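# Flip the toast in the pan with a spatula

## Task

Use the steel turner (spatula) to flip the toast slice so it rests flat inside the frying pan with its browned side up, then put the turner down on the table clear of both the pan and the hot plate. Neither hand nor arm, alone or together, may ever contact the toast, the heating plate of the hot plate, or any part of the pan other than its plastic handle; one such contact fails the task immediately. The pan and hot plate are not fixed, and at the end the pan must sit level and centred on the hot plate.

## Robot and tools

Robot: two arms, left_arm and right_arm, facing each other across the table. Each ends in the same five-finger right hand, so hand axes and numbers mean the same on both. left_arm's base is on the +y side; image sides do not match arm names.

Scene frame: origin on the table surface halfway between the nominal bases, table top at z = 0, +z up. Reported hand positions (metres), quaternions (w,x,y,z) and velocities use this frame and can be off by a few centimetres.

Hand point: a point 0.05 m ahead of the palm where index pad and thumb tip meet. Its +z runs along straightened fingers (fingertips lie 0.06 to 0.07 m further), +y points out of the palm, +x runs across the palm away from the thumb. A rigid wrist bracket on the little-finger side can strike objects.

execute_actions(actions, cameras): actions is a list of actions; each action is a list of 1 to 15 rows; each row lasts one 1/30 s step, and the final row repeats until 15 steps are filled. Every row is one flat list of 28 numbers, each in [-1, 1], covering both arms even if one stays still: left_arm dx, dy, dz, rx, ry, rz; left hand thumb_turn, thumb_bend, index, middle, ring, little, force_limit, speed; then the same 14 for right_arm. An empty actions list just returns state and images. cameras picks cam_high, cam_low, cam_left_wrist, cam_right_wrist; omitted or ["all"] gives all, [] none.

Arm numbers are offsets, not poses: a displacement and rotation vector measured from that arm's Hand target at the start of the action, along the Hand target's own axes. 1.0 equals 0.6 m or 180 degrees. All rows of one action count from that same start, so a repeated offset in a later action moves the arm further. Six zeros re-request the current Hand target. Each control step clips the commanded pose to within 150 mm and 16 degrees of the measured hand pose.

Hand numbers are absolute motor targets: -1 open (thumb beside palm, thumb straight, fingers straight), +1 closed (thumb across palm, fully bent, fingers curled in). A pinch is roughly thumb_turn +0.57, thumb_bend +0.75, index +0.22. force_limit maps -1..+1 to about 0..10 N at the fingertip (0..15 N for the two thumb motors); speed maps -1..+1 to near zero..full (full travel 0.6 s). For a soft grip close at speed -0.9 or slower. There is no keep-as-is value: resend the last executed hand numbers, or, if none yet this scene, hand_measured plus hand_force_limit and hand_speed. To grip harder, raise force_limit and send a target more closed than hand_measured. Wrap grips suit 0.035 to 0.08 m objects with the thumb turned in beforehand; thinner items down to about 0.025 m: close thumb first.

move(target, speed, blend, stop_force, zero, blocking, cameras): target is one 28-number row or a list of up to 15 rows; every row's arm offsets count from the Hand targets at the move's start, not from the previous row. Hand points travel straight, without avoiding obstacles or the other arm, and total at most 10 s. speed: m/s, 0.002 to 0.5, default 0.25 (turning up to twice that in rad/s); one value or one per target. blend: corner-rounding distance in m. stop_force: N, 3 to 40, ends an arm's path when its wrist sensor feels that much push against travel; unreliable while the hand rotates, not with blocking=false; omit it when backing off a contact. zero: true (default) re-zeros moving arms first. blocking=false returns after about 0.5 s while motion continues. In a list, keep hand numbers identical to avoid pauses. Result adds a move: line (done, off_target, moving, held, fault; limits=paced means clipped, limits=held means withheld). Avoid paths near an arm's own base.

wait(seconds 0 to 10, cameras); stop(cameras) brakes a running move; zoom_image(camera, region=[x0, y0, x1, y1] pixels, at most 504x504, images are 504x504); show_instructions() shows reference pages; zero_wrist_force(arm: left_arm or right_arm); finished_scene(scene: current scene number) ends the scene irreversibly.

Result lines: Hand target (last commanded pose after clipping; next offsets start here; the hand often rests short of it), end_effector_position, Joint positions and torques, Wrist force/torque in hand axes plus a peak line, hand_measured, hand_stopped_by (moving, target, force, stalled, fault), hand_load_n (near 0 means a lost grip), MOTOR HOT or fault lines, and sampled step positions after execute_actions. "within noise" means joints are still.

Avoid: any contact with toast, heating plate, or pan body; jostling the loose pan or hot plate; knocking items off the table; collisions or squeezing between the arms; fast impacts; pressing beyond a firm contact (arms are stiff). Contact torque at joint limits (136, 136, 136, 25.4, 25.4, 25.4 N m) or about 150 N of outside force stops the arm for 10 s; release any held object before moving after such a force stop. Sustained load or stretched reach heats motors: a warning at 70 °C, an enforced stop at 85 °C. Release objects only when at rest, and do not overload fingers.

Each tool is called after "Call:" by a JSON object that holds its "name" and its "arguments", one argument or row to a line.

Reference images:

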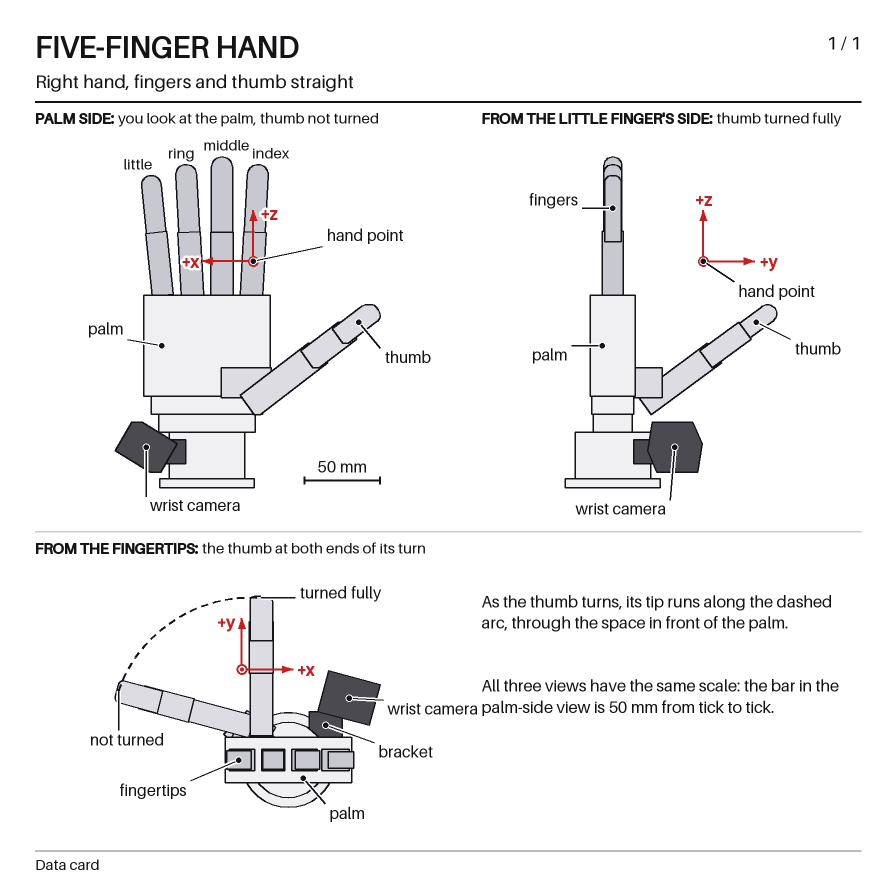

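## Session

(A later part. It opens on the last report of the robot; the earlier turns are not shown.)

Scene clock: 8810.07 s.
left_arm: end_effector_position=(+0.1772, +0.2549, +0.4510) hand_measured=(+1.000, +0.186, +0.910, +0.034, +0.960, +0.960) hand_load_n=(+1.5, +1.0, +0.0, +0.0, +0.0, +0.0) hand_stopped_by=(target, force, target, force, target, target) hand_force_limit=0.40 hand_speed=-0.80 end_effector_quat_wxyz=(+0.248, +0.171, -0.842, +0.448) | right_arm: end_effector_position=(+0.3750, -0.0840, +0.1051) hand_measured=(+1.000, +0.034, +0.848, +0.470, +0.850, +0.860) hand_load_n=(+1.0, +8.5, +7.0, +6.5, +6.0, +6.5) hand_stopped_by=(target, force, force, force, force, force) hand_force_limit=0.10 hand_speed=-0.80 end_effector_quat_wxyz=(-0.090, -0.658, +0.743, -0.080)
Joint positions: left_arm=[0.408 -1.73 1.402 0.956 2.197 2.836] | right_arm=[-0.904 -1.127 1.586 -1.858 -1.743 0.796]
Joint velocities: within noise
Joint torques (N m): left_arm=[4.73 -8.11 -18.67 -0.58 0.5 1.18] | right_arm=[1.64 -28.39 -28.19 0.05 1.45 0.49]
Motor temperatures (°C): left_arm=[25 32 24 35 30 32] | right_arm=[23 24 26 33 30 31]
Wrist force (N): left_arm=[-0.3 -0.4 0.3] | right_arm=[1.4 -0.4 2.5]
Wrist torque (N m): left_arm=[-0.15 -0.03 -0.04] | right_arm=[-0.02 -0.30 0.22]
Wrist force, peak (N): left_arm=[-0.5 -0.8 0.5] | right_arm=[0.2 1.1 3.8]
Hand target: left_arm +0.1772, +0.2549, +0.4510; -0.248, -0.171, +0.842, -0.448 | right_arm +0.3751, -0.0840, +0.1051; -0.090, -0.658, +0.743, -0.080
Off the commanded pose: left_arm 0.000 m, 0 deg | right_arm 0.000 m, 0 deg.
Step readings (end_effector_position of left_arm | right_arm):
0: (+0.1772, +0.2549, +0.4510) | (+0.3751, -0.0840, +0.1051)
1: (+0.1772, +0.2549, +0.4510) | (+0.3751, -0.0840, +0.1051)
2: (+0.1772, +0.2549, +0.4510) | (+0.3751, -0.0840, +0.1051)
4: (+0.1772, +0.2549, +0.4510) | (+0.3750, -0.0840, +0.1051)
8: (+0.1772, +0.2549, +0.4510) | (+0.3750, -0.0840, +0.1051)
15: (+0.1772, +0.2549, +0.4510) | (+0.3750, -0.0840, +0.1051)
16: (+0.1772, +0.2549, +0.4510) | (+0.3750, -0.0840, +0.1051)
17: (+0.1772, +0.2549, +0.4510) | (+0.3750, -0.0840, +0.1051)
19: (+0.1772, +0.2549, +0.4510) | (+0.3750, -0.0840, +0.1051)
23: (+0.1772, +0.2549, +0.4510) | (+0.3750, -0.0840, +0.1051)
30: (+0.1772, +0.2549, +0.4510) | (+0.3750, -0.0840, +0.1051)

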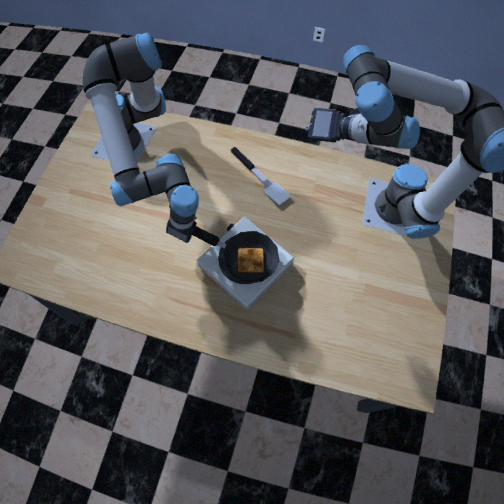

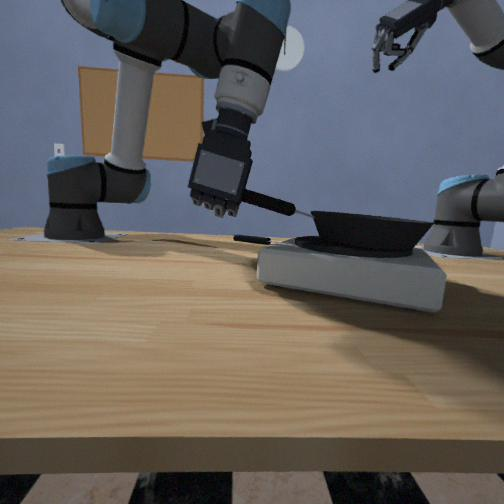

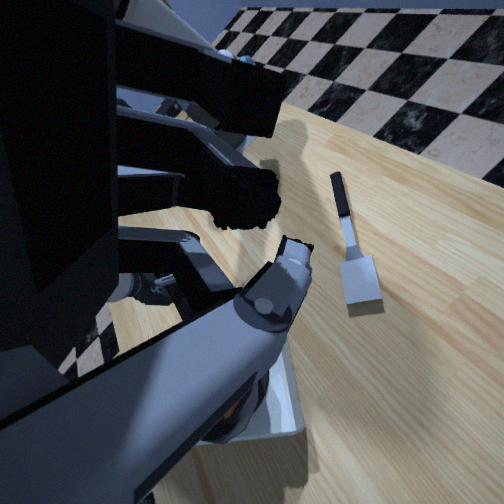

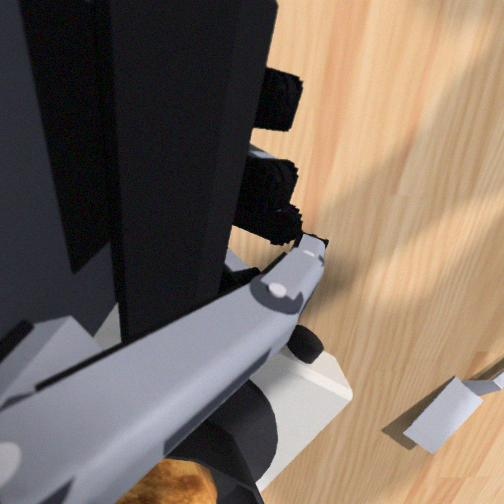

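Call:
{"name": "move", "arguments": {
  "target": [0,0,0,0,0,0,1,1,0.91,0.8,0.96,0.96,0.4,-0.8, 0.0391,0,0.0097,0,0,0,1,0.95,1,1,1,1,0.1,-0.8],
  "speed": 0.02
}}

Call:
{"name": "zoom_image", "arguments": {
  "camera": "cam_high",
  "region": [195, 210, 300, 315]
}}

Call:
{"name": "zoom_image", "arguments": {
  "camera": "cam_low",
  "region": [260, 190, 450, 300]
}}

Scene clock: 8823.90 s.
left_arm: end_effector_position=(+0.1772, +0.2549, +0.4510) hand_measured=(+1.000, +0.186, +0.910, +0.034, +0.960, +0.960) hand_load_n=(+1.5, +1.0, +0.0, +0.0, +0.0, +0.0) hand_stopped_by=(target, force, target, force, target, target) hand_force_limit=0.40 hand_speed=-0.80 end_effector_quat_wxyz=(+0.248, +0.171, -0.842, +0.448) | right_arm: end_effector_position=(+0.3721, -0.1081, +0.1051) hand_measured=(+1.000, +0.034, +0.848, +0.470, +0.850, +0.860) hand_load_n=(+1.5, +8.5, +7.0, +7.0, +6.0, +6.5) hand_stopped_by=(target, force, force, force, force, force) hand_force_limit=0.10 hand_speed=-0.80 end_effector_quat_wxyz=(-0.090, -0.658, +0.743, -0.080)
Joint positions: left_arm=[0.408 -1.73 1.402 0.956 2.197 2.836] | right_arm=[-0.932 -1.17 1.652 -1.886 -1.747 0.767]
Joint velocities: within noise
Joint torques (N m): left_arm=[4.93 -8.76 -18.7 -0.53 0.48 1.23] | right_arm=[6.45 -25.41 -28.38 -1.62 -1.68 0.76]
Motor temperatures (°C): left_arm=[25 32 24 35 30 32] | right_arm=[23 24 26 33 30 31]
Wrist force (N): left_arm=[-0.4 -0.4 0.3] | right_arm=[1.5 0.2 3.0]
Wrist torque (N m): left_arm=[-0.14 -0.01 -0.05] | right_arm=[-0.04 -0.11 -0.02]
Wrist force, peak (N): left_arm=[-0.2 -0.3 0.8] | right_arm=[-1.5 0.3 3.5]
Hand target: left_arm +0.1772, +0.2549, +0.4510; -0.248, -0.171, +0.842, -0.448 | right_arm +0.3721, -0.1080, +0.1050; -0.090, -0.658, +0.743, -0.080
Off the commanded pose: left_arm 0.000 m, 0 deg | right_arm 0.000 m, 0 deg.
move: done

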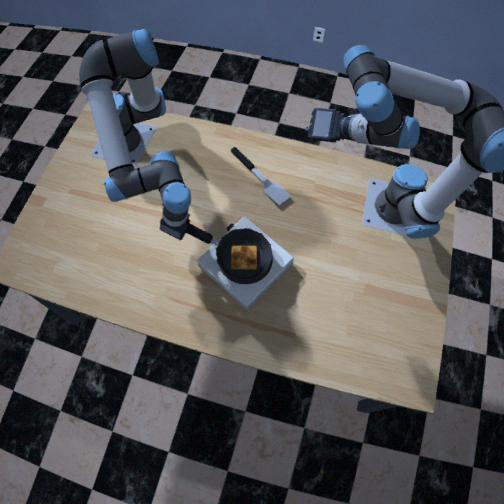

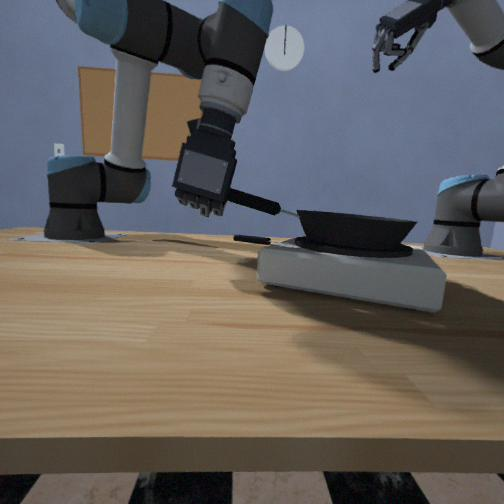

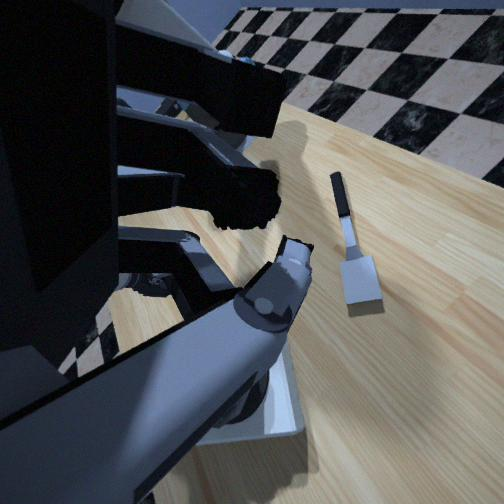

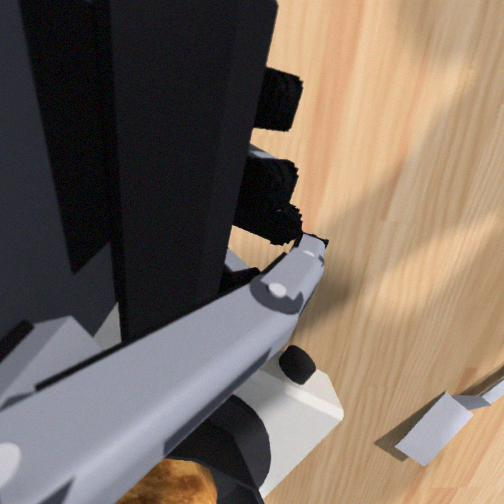

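Scaled by 4.800.

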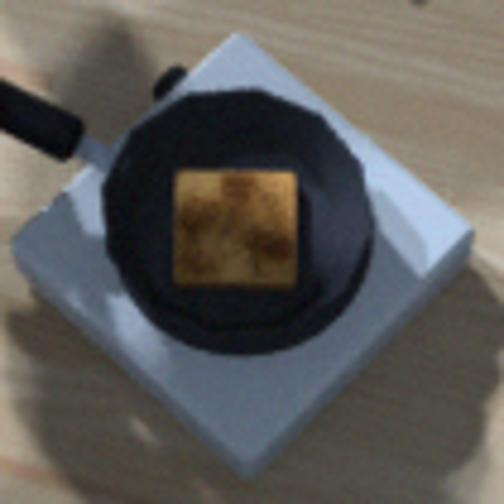

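Scaled by 2.653.

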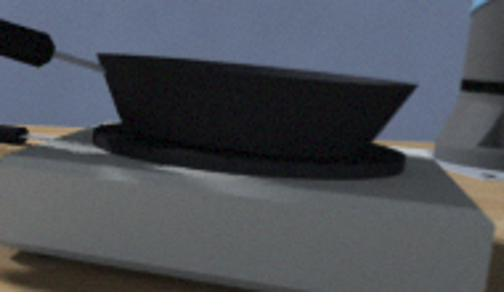

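Call:
{"name": "move", "arguments": {
  "target": [0,0,0,0,0,0,1,1,0.91,0.8,0.96,0.96,0.4,-0.8, -0.0028,-0.0003,0.0217,-0.0013,-0.011,-0.0003,1,0.95,1,1,1,1,0.1,-0.8],
  "speed": 0.015
}}

Call:
{"name": "zoom_image", "arguments": {
  "camera": "cam_high",
  "region": [195, 210, 300, 315]
}}

Call:
{"name": "zoom_image", "arguments": {
  "camera": "cam_low",
  "region": [260, 190, 450, 300]
}}

Scene clock: 8835.63 s.
left_arm: end_effector_position=(+0.1772, +0.2549, +0.4510) hand_measured=(+1.000, +0.186, +0.910, +0.034, +0.960, +0.960) hand_load_n=(+1.5, +1.5, +0.0, +0.0, +0.0, +0.0) hand_stopped_by=(target, force, target, force, target, target) hand_force_limit=0.40 hand_speed=-0.80 end_effector_quat_wxyz=(+0.248, +0.171, -0.842, +0.448) | right_arm: end_effector_position=(+0.3721, -0.1095, +0.0920) hand_measured=(+1.000, +0.034, +0.848, +0.470, +0.850, +0.860) hand_load_n=(+1.5, +8.5, +2.5, +6.5, +2.5, +3.5) hand_stopped_by=(target, force, force, force, force, force) hand_force_limit=0.10 hand_speed=-0.80 end_effector_quat_wxyz=(-0.079, -0.659, +0.745, -0.067) end_effector_velocity=(-0.001, -0.001, +0.000) end_effector_angular_velocity=(-0.003, +0.004, -0.001)
Joint positions: left_arm=[0.408 -1.73 1.402 0.956 2.197 2.836] | right_arm=[-0.946 -1.17 1.695 -1.953 -1.721 0.749]
Joint velocities: left_arm=[within noise] | right_arm=[-0.001 0 -0.001 0.005 0 0]
Joint torques (N m): left_arm=[5.72 -8.92 -18.78 -0.58 0.53 1.43] | right_arm=[2.85 -24.7 -29.22 0.65 -1.57 -0.3]
Motor temperatures (°C): left_arm=[25 32 24 35 30 32] | right_arm=[23 24 26 33 30 31]
Wrist force (N): left_arm=[-0.1 0.0 0.2] | right_arm=[0.6 0.8 1.8]
Wrist torque (N m): left_arm=[-0.07 -0.06 -0.02] | right_arm=[0.08 -0.11 -0.07]
Wrist force, peak (N): left_arm=[-0.2 -0.6 0.7] | right_arm=[0.9 0.7 3.6]
Hand target: left_arm +0.1772, +0.2549, +0.4510; -0.248, -0.171, +0.842, -0.448 | right_arm +0.3721, -0.1095, +0.0920; -0.079, -0.659, +0.745, -0.067
Off the commanded pose: left_arm 0.000 m, 0 deg | right_arm 0.000 m, 0 deg.
move: done

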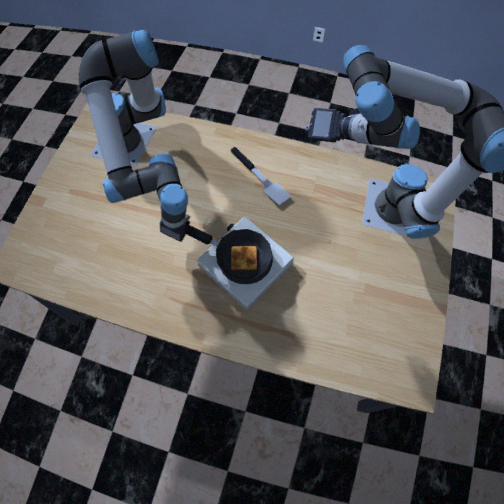

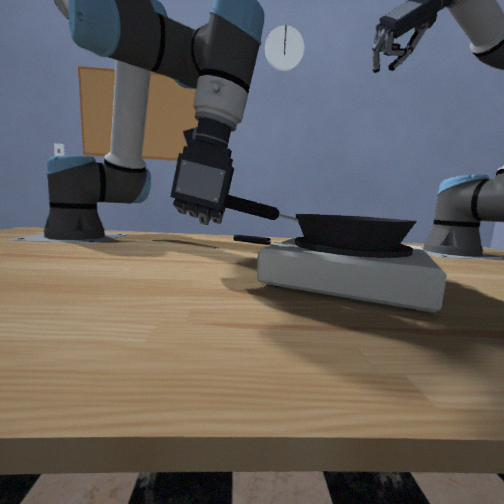

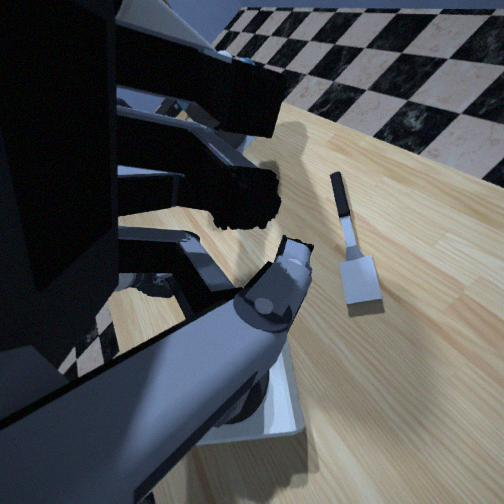

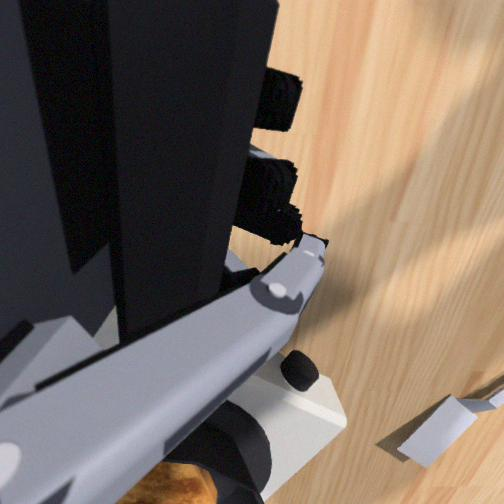

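Scaled by 4.800.

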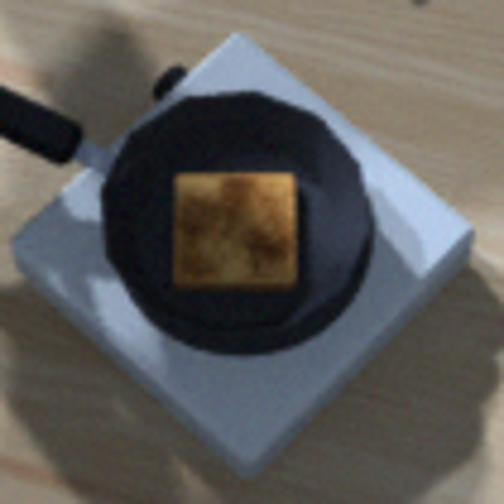

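Scaled by 2.653.

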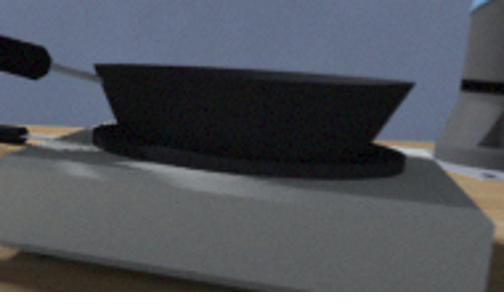

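Call:
{"name": "zoom_image", "arguments": {
  "camera": "cam_high",
  "region": [210, 222, 280, 292]
}}

Scaled by 7.200.

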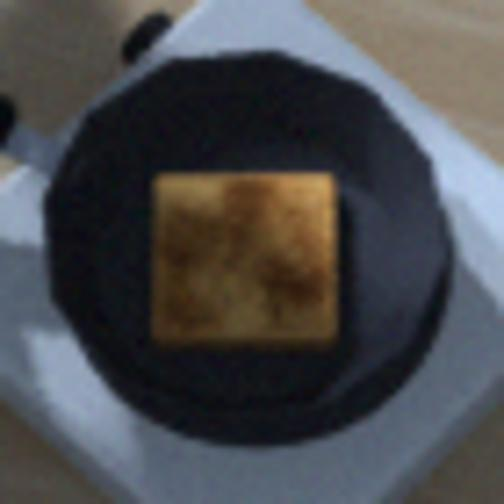

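Call:
{"name": "move", "arguments": {
  "target": [0,0,0,0,0,0,1,1,0.91,0.8,0.96,0.96,0.4,-0.8, -0.0064,0.0005,-0.0015,0,0,0,1,0.95,1,1,1,1,0.1,-0.8],
  "speed": 0.015
}}

Call:
{"name": "zoom_image", "arguments": {
  "camera": "cam_high",
  "region": [210, 222, 280, 292]
}}

Call:
{"name": "zoom_image", "arguments": {
  "camera": "cam_low",
  "region": [260, 190, 450, 300]
}}

Scene clock: 8860.90 s.
left_arm: end_effector_position=(+0.1772, +0.2549, +0.4510) hand_measured=(+1.000, +0.186, +0.910, +0.034, +0.960, +0.960) hand_load_n=(+1.5, +1.0, +0.0, +0.0, +0.0, +0.0) hand_stopped_by=(target, force, target, force, target, target) hand_force_limit=0.40 hand_speed=-0.80 end_effector_quat_wxyz=(+0.248, +0.171, -0.842, +0.448) | right_arm: end_effector_position=(+0.3723, -0.1054, +0.0921) hand_measured=(+1.000, +0.034, +0.848, +0.470, +0.850, +0.860) hand_load_n=(+1.0, +8.5, +2.5, +6.5, +2.5, +3.5) hand_stopped_by=(target, force, force, force, force, force) hand_force_limit=0.10 hand_speed=-0.80 end_effector_quat_wxyz=(-0.079, -0.659, +0.745, -0.067)
Joint positions: left_arm=[0.408 -1.73 1.402 0.956 2.197 2.836] | right_arm=[-0.941 -1.163 1.684 -1.948 -1.721 0.755]
Joint velocities: within noise
Joint torques (N m): left_arm=[4.62 -7.89 -19.72 -0.62 0.59 1] | right_arm=[-0.1 -33.94 -18.43 -0.47 2.01 1.62]
Motor temperatures (°C): left_arm=[25 32 24 35 30 32] | right_arm=[23 24 26 33 30 31]
Wrist force (N): left_arm=[-0.1 -0.1 0.3] | right_arm=[1.2 0.2 3.1]
Wrist torque (N m): left_arm=[-0.11 -0.06 -0.02] | right_arm=[0.00 -0.15 0.07]
Wrist force, peak (N): left_arm=[-0.6 -0.8 0.3] | right_arm=[1.2 0.2 3.1]
Hand target: left_arm +0.1772, +0.2549, +0.4510; -0.248, -0.171, +0.842, -0.448 | right_arm +0.3723, -0.1055, +0.0921; -0.079, -0.659, +0.745, -0.067
Off the commanded pose: left_arm 0.000 m, 0 deg | right_arm 0.000 m, 0 deg.
move: done

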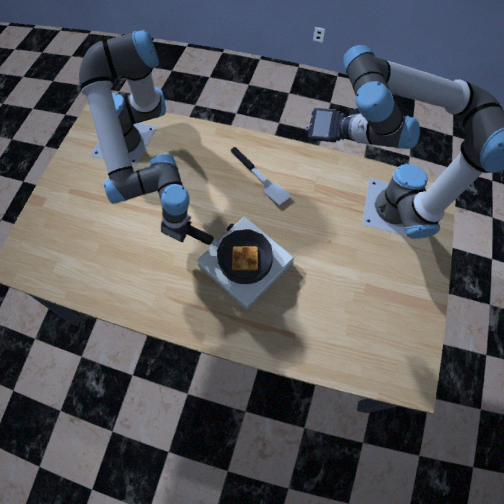

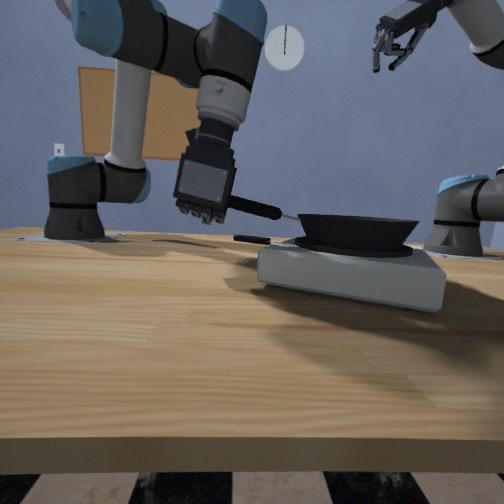

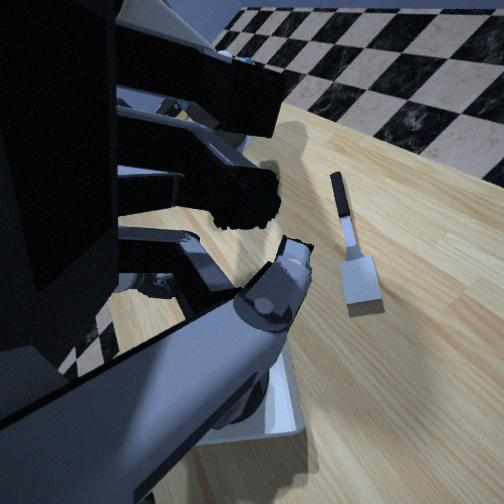

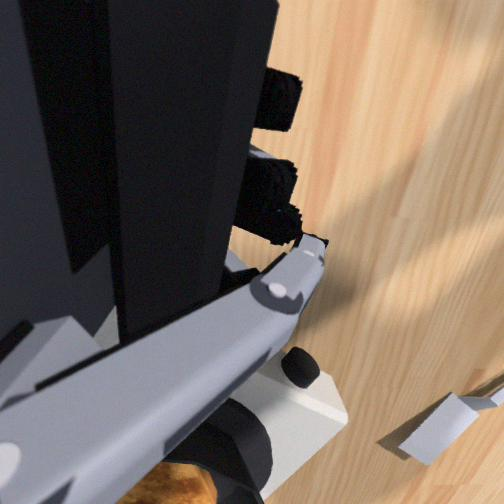

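Scaled by 7.200.

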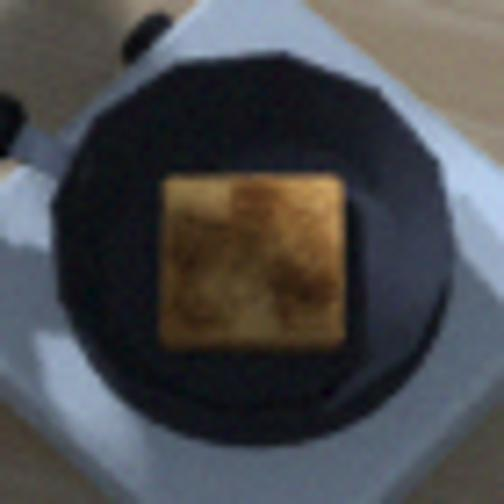

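Scaled by 2.653.

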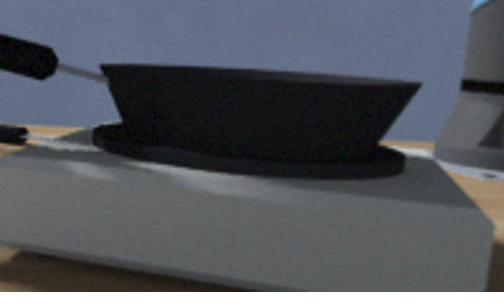

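Call:
{"name": "execute_actions", "arguments": {
  "actions": [
    [[0,0,0,0,0,0,1,1,0.91,0.8,0.96,0.96,0.4,-0.8, 0,0,0,0,0,0,1,-0.3,0.6,0.2,0.6,0.6,0.1,-0.85]],
    [[0,0,0,0,0,0,1,1,0.91,0.8,0.96,0.96,0.4,-0.8, 0,0,0,0,0,0,1,-1,-0.2,-0.2,-0.2,-0.2,0.1,-0.6]],
    [[0,0,0,0,0,0,1,1,0.91,0.8,0.96,0.96,0.4,-0.8, 0,0,0,0,0,0,1,-1,-1,-1,-1,-1,0.1,-0.3]]
  ]
}}

Call:
{"name": "zoom_image", "arguments": {
  "camera": "cam_high",
  "region": [210, 222, 280, 292]
}}

Call:
{"name": "zoom_image", "arguments": {
  "camera": "cam_low",
  "region": [260, 190, 450, 300]
}}

Scene clock: 8873.27 s.
left_arm: end_effector_position=(+0.1772, +0.2549, +0.4510) hand_measured=(+1.000, +0.186, +0.910, +0.034, +0.960, +0.960) hand_load_n=(+1.5, +1.5, +0.0, +0.0, +0.0, +0.0) hand_stopped_by=(target, force, target, force, target, target) hand_force_limit=0.40 hand_speed=-0.80 end_effector_quat_wxyz=(+0.248, +0.171, -0.842, +0.448) | right_arm: end_effector_position=(+0.3723, -0.1055, +0.0921) hand_measured=(+1.000, -1.000, -1.000, -1.000, -1.000, -1.000) hand_load_n=(+0.0, +0.0, +0.0, -0.5, +0.0, +0.0) hand_stopped_by=(target, target, target, target, target, target) hand_force_limit=0.10 hand_speed=-0.30 end_effector_quat_wxyz=(-0.079, -0.659, +0.745, -0.067)
Joint positions: left_arm=[0.408 -1.73 1.402 0.956 2.197 2.836] | right_arm=[-0.941 -1.163 1.685 -1.948 -1.721 0.755]
Joint velocities: within noise
Joint torques (N m): left_arm=[4.88 -8.56 -19.38 -0.63 0.41 1.12] | right_arm=[-6.42 -41.41 -16.81 -4.01 -1.77 -1.98]
Motor temperatures (°C): left_arm=[25 32 24 35 30 32] | right_arm=[23 24 26 33 30 31]
Wrist force (N): left_arm=[-0.2 -0.3 0.0] | right_arm=[0.4 -0.3 1.1]
Wrist torque (N m): left_arm=[-0.10 -0.03 -0.04] | right_arm=[-0.09 -0.09 -0.01]
Wrist force, peak (N): left_arm=[-0.5 -0.6 0.5] | right_arm=[-1.8 -0.5 3.1]
Hand target: left_arm +0.1772, +0.2549, +0.4510; -0.248, -0.171, +0.842, -0.448 | right_arm +0.3723, -0.1055, +0.0921; -0.079, -0.659, +0.745, -0.067
Off the commanded pose: left_arm 0.000 m, 0 deg | right_arm 0.000 m, 0 deg.
Step readings (end_effector_position of left_arm | right_arm):
0: (+0.1772, +0.2549, +0.4510) | (+0.3723, -0.1055, +0.0921)
1: (+0.1772, +0.2549, +0.4510) | (+0.3723, -0.1055, +0.0921)
2: (+0.1772, +0.2549, +0.4510) | (+0.3723, -0.1055, +0.0921)
4: (+0.1772, +0.2549, +0.4510) | (+0.3723, -0.1055, +0.0921)
8: (+0.1772, +0.2549, +0.4510) | (+0.3723, -0.1055, +0.0921)
15: (+0.1772, +0.2549, +0.4510) | (+0.3723, -0.1055, +0.0921)
16: (+0.1772, +0.2549, +0.4510) | (+0.3723, -0.1055, +0.0921)
17: (+0.1772, +0.2549, +0.4510) | (+0.3723, -0.1055, +0.0921)
19: (+0.1772, +0.2549, +0.4510) | (+0.3723, -0.1055, +0.0921)
23: (+0.1772, +0.2549, +0.4510) | (+0.3723, -0.1055, +0.0921)
30: (+0.1772, +0.2549, +0.4510) | (+0.3723, -0.1055, +0.0921)
31: (+0.1772, +0.2549, +0.4510) | (+0.3723, -0.1055, +0.0921)
32: (+0.1772, +0.2549, +0.4510) | (+0.3723, -0.1055, +0.0921)
34: (+0.1772, +0.2549, +0.4510) | (+0.3723, -0.1055, +0.0921)
38: (+0.1772, +0.2549, +0.4510) | (+0.3723, -0.1055, +0.0921)
45: (+0.1772, +0.2549, +0.4510) | (+0.3723, -0.1055, +0.0921)

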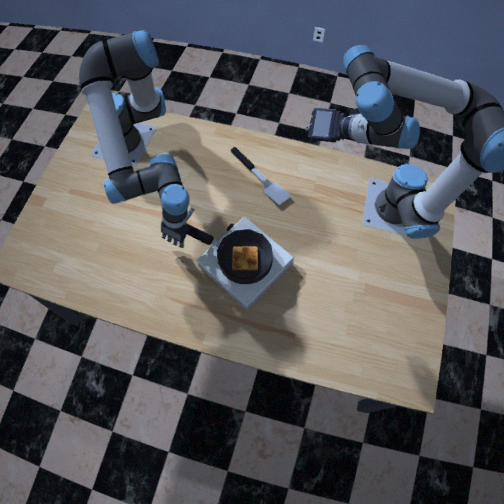

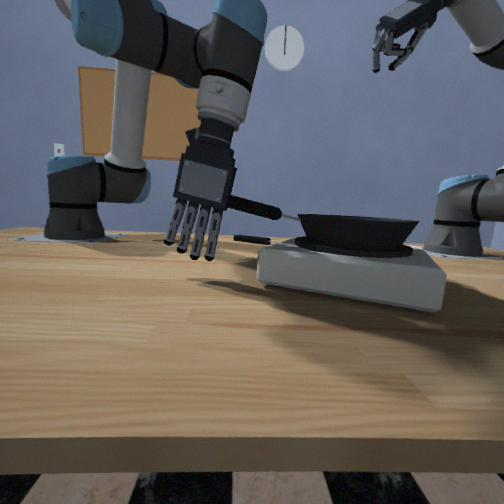

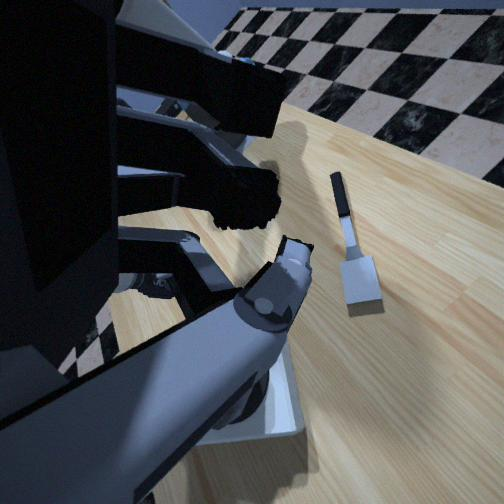

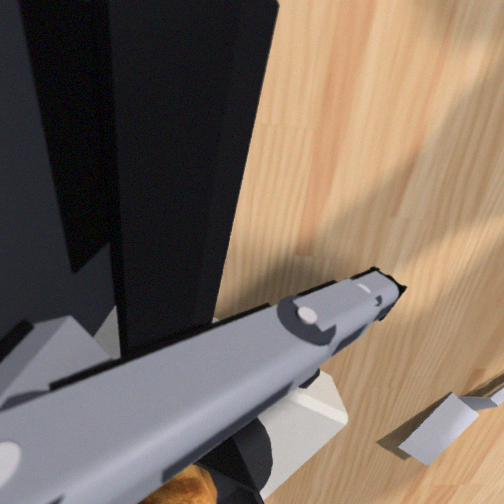

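Scaled by 7.200.

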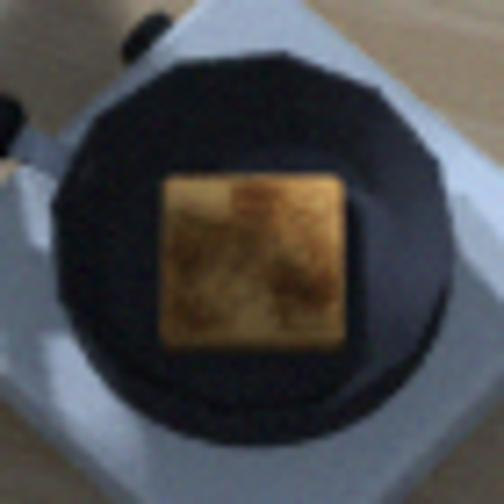

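Scaled by 2.653.

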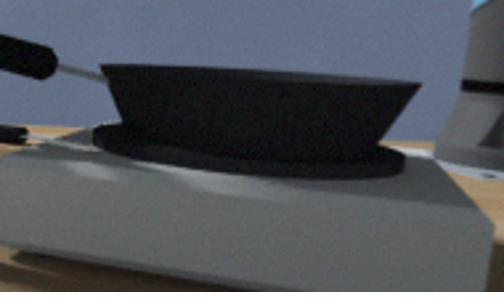

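Call:
{"name": "move", "arguments": {
  "target": [
    [0,0,0,0,0,0,1,1,0.91,0.8,0.96,0.96,0.4,-0.8, -0.003,-0.0248,0,0,0,0,1,-1,-1,-1,-1,-1,0.1,-0.3],
    [0,0,0,0,0,0,1,1,0.91,0.8,0.96,0.96,0.4,-0.8, 0.0657,-0.0248,-0.326,0,0,0,1,-1,-1,-1,-1,-1,0.1,-0.3]
  ],
  "speed": [0.02, 0.1]
}}

Call:
{"name": "zoom_image", "arguments": {
  "camera": "cam_high",
  "region": [210, 222, 280, 292]
}}

Call:
{"name": "zoom_image", "arguments": {
  "camera": "cam_low",
  "region": [260, 190, 450, 300]
}}

Call:
{"name": "zoom_image", "arguments": {
  "camera": "cam_high",
  "region": [200, 130, 320, 250]
}}

Scene clock: 8886.77 s.
left_arm: end_effector_position=(+0.1772, +0.2549, +0.4510) hand_measured=(+1.000, +0.186, +0.910, +0.034, +0.960, +0.960) hand_load_n=(+1.5, +1.5, -0.5, +0.0, +0.0, +0.5) hand_stopped_by=(target, force, target, force, target, target) hand_force_limit=0.40 hand_speed=-0.80 end_effector_quat_wxyz=(+0.248, +0.171, -0.842, +0.448) | right_arm: end_effector_position=(+0.3879, -0.1057, +0.2916) hand_measured=(+1.000, -1.000, -1.000, -1.000, -1.000, -1.000) hand_load_n=(+0.0, +0.0, +0.0, +0.0, +0.0, +0.0) hand_stopped_by=(target, target, target, target, target, target) hand_force_limit=0.10 hand_speed=-0.30 end_effector_quat_wxyz=(-0.079, -0.659, +0.745, -0.067)
Joint positions: left_arm=[0.408 -1.73 1.402 0.956 2.197 2.836] | right_arm=[-0.956 -1.267 1.296 -1.458 -1.723 0.74]
Joint velocities: within noise
Joint torques (N m): left_arm=[3.56 -8.76 -18.63 -0.82 0.24 1.35] | right_arm=[-3.69 -21.8 -25.93 -1.97 -2.23 -1.1]
Motor temperatures (°C): left_arm=[25 32 24 35 30 32] | right_arm=[23 24 26 33 30 31]
Wrist force (N): left_arm=[-0.3 -0.4 0.1] | right_arm=[0.7 0.0 1.2]
Wrist torque (N m): left_arm=[-0.14 -0.02 -0.04] | right_arm=[-0.07 -0.13 0.02]
Wrist force, peak (N): left_arm=[-0.5 -0.5 0.4] | right_arm=[0.3 0.2 2.3]
Hand target: left_arm +0.1772, +0.2549, +0.4510; -0.248, -0.171, +0.842, -0.448 | right_arm +0.3880, -0.1057, +0.2916; -0.079, -0.659, +0.745, -0.067
Off the commanded pose: left_arm 0.000 m, 0 deg | right_arm 0.000 m, 0 deg.
move: done

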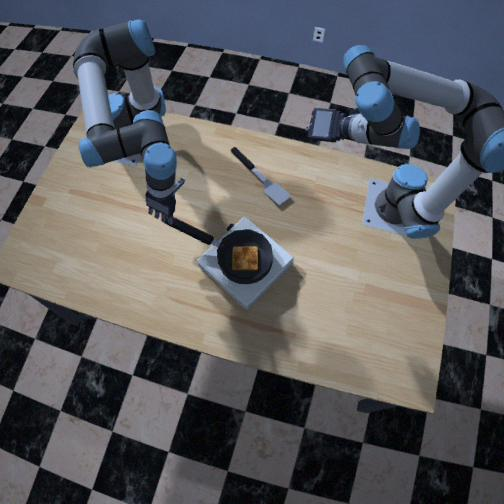

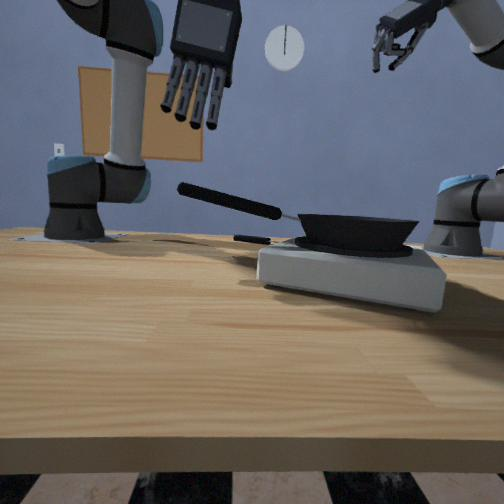

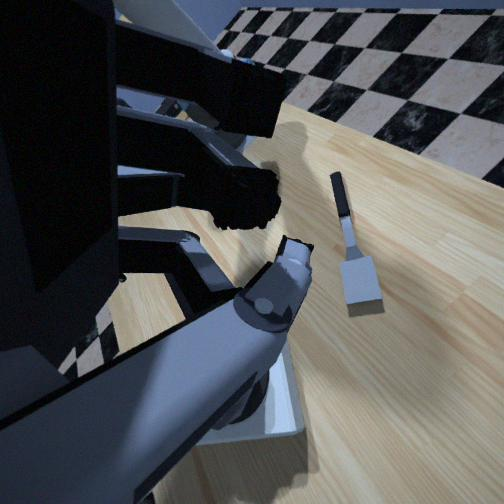

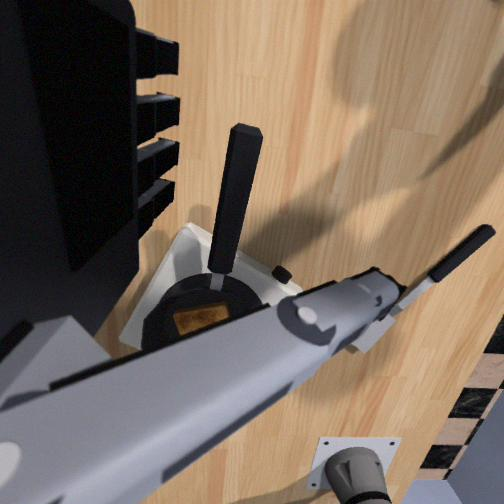

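Scaled by 7.200.

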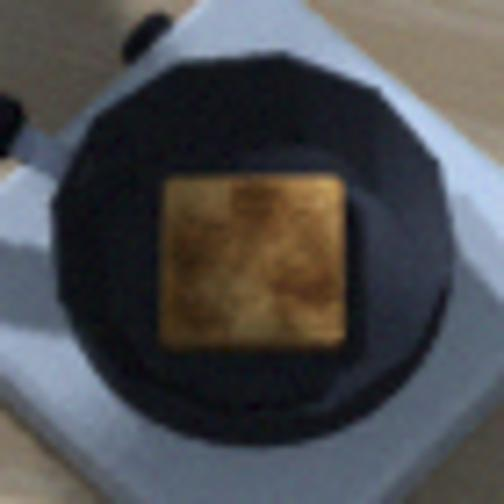

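Scaled by 2.653.

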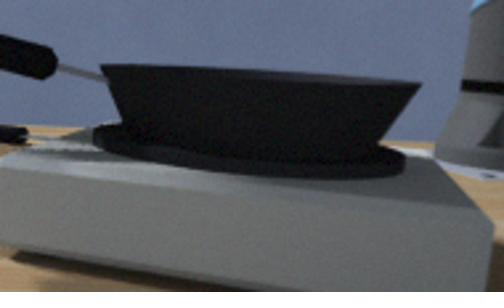

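Scaled by 4.200.

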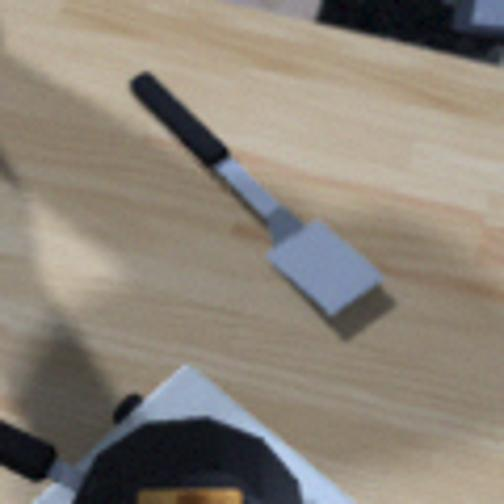

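Call:
{"name": "finished_scene", "arguments": {
  "scene": 1
}}

The scene is finished: the task was done.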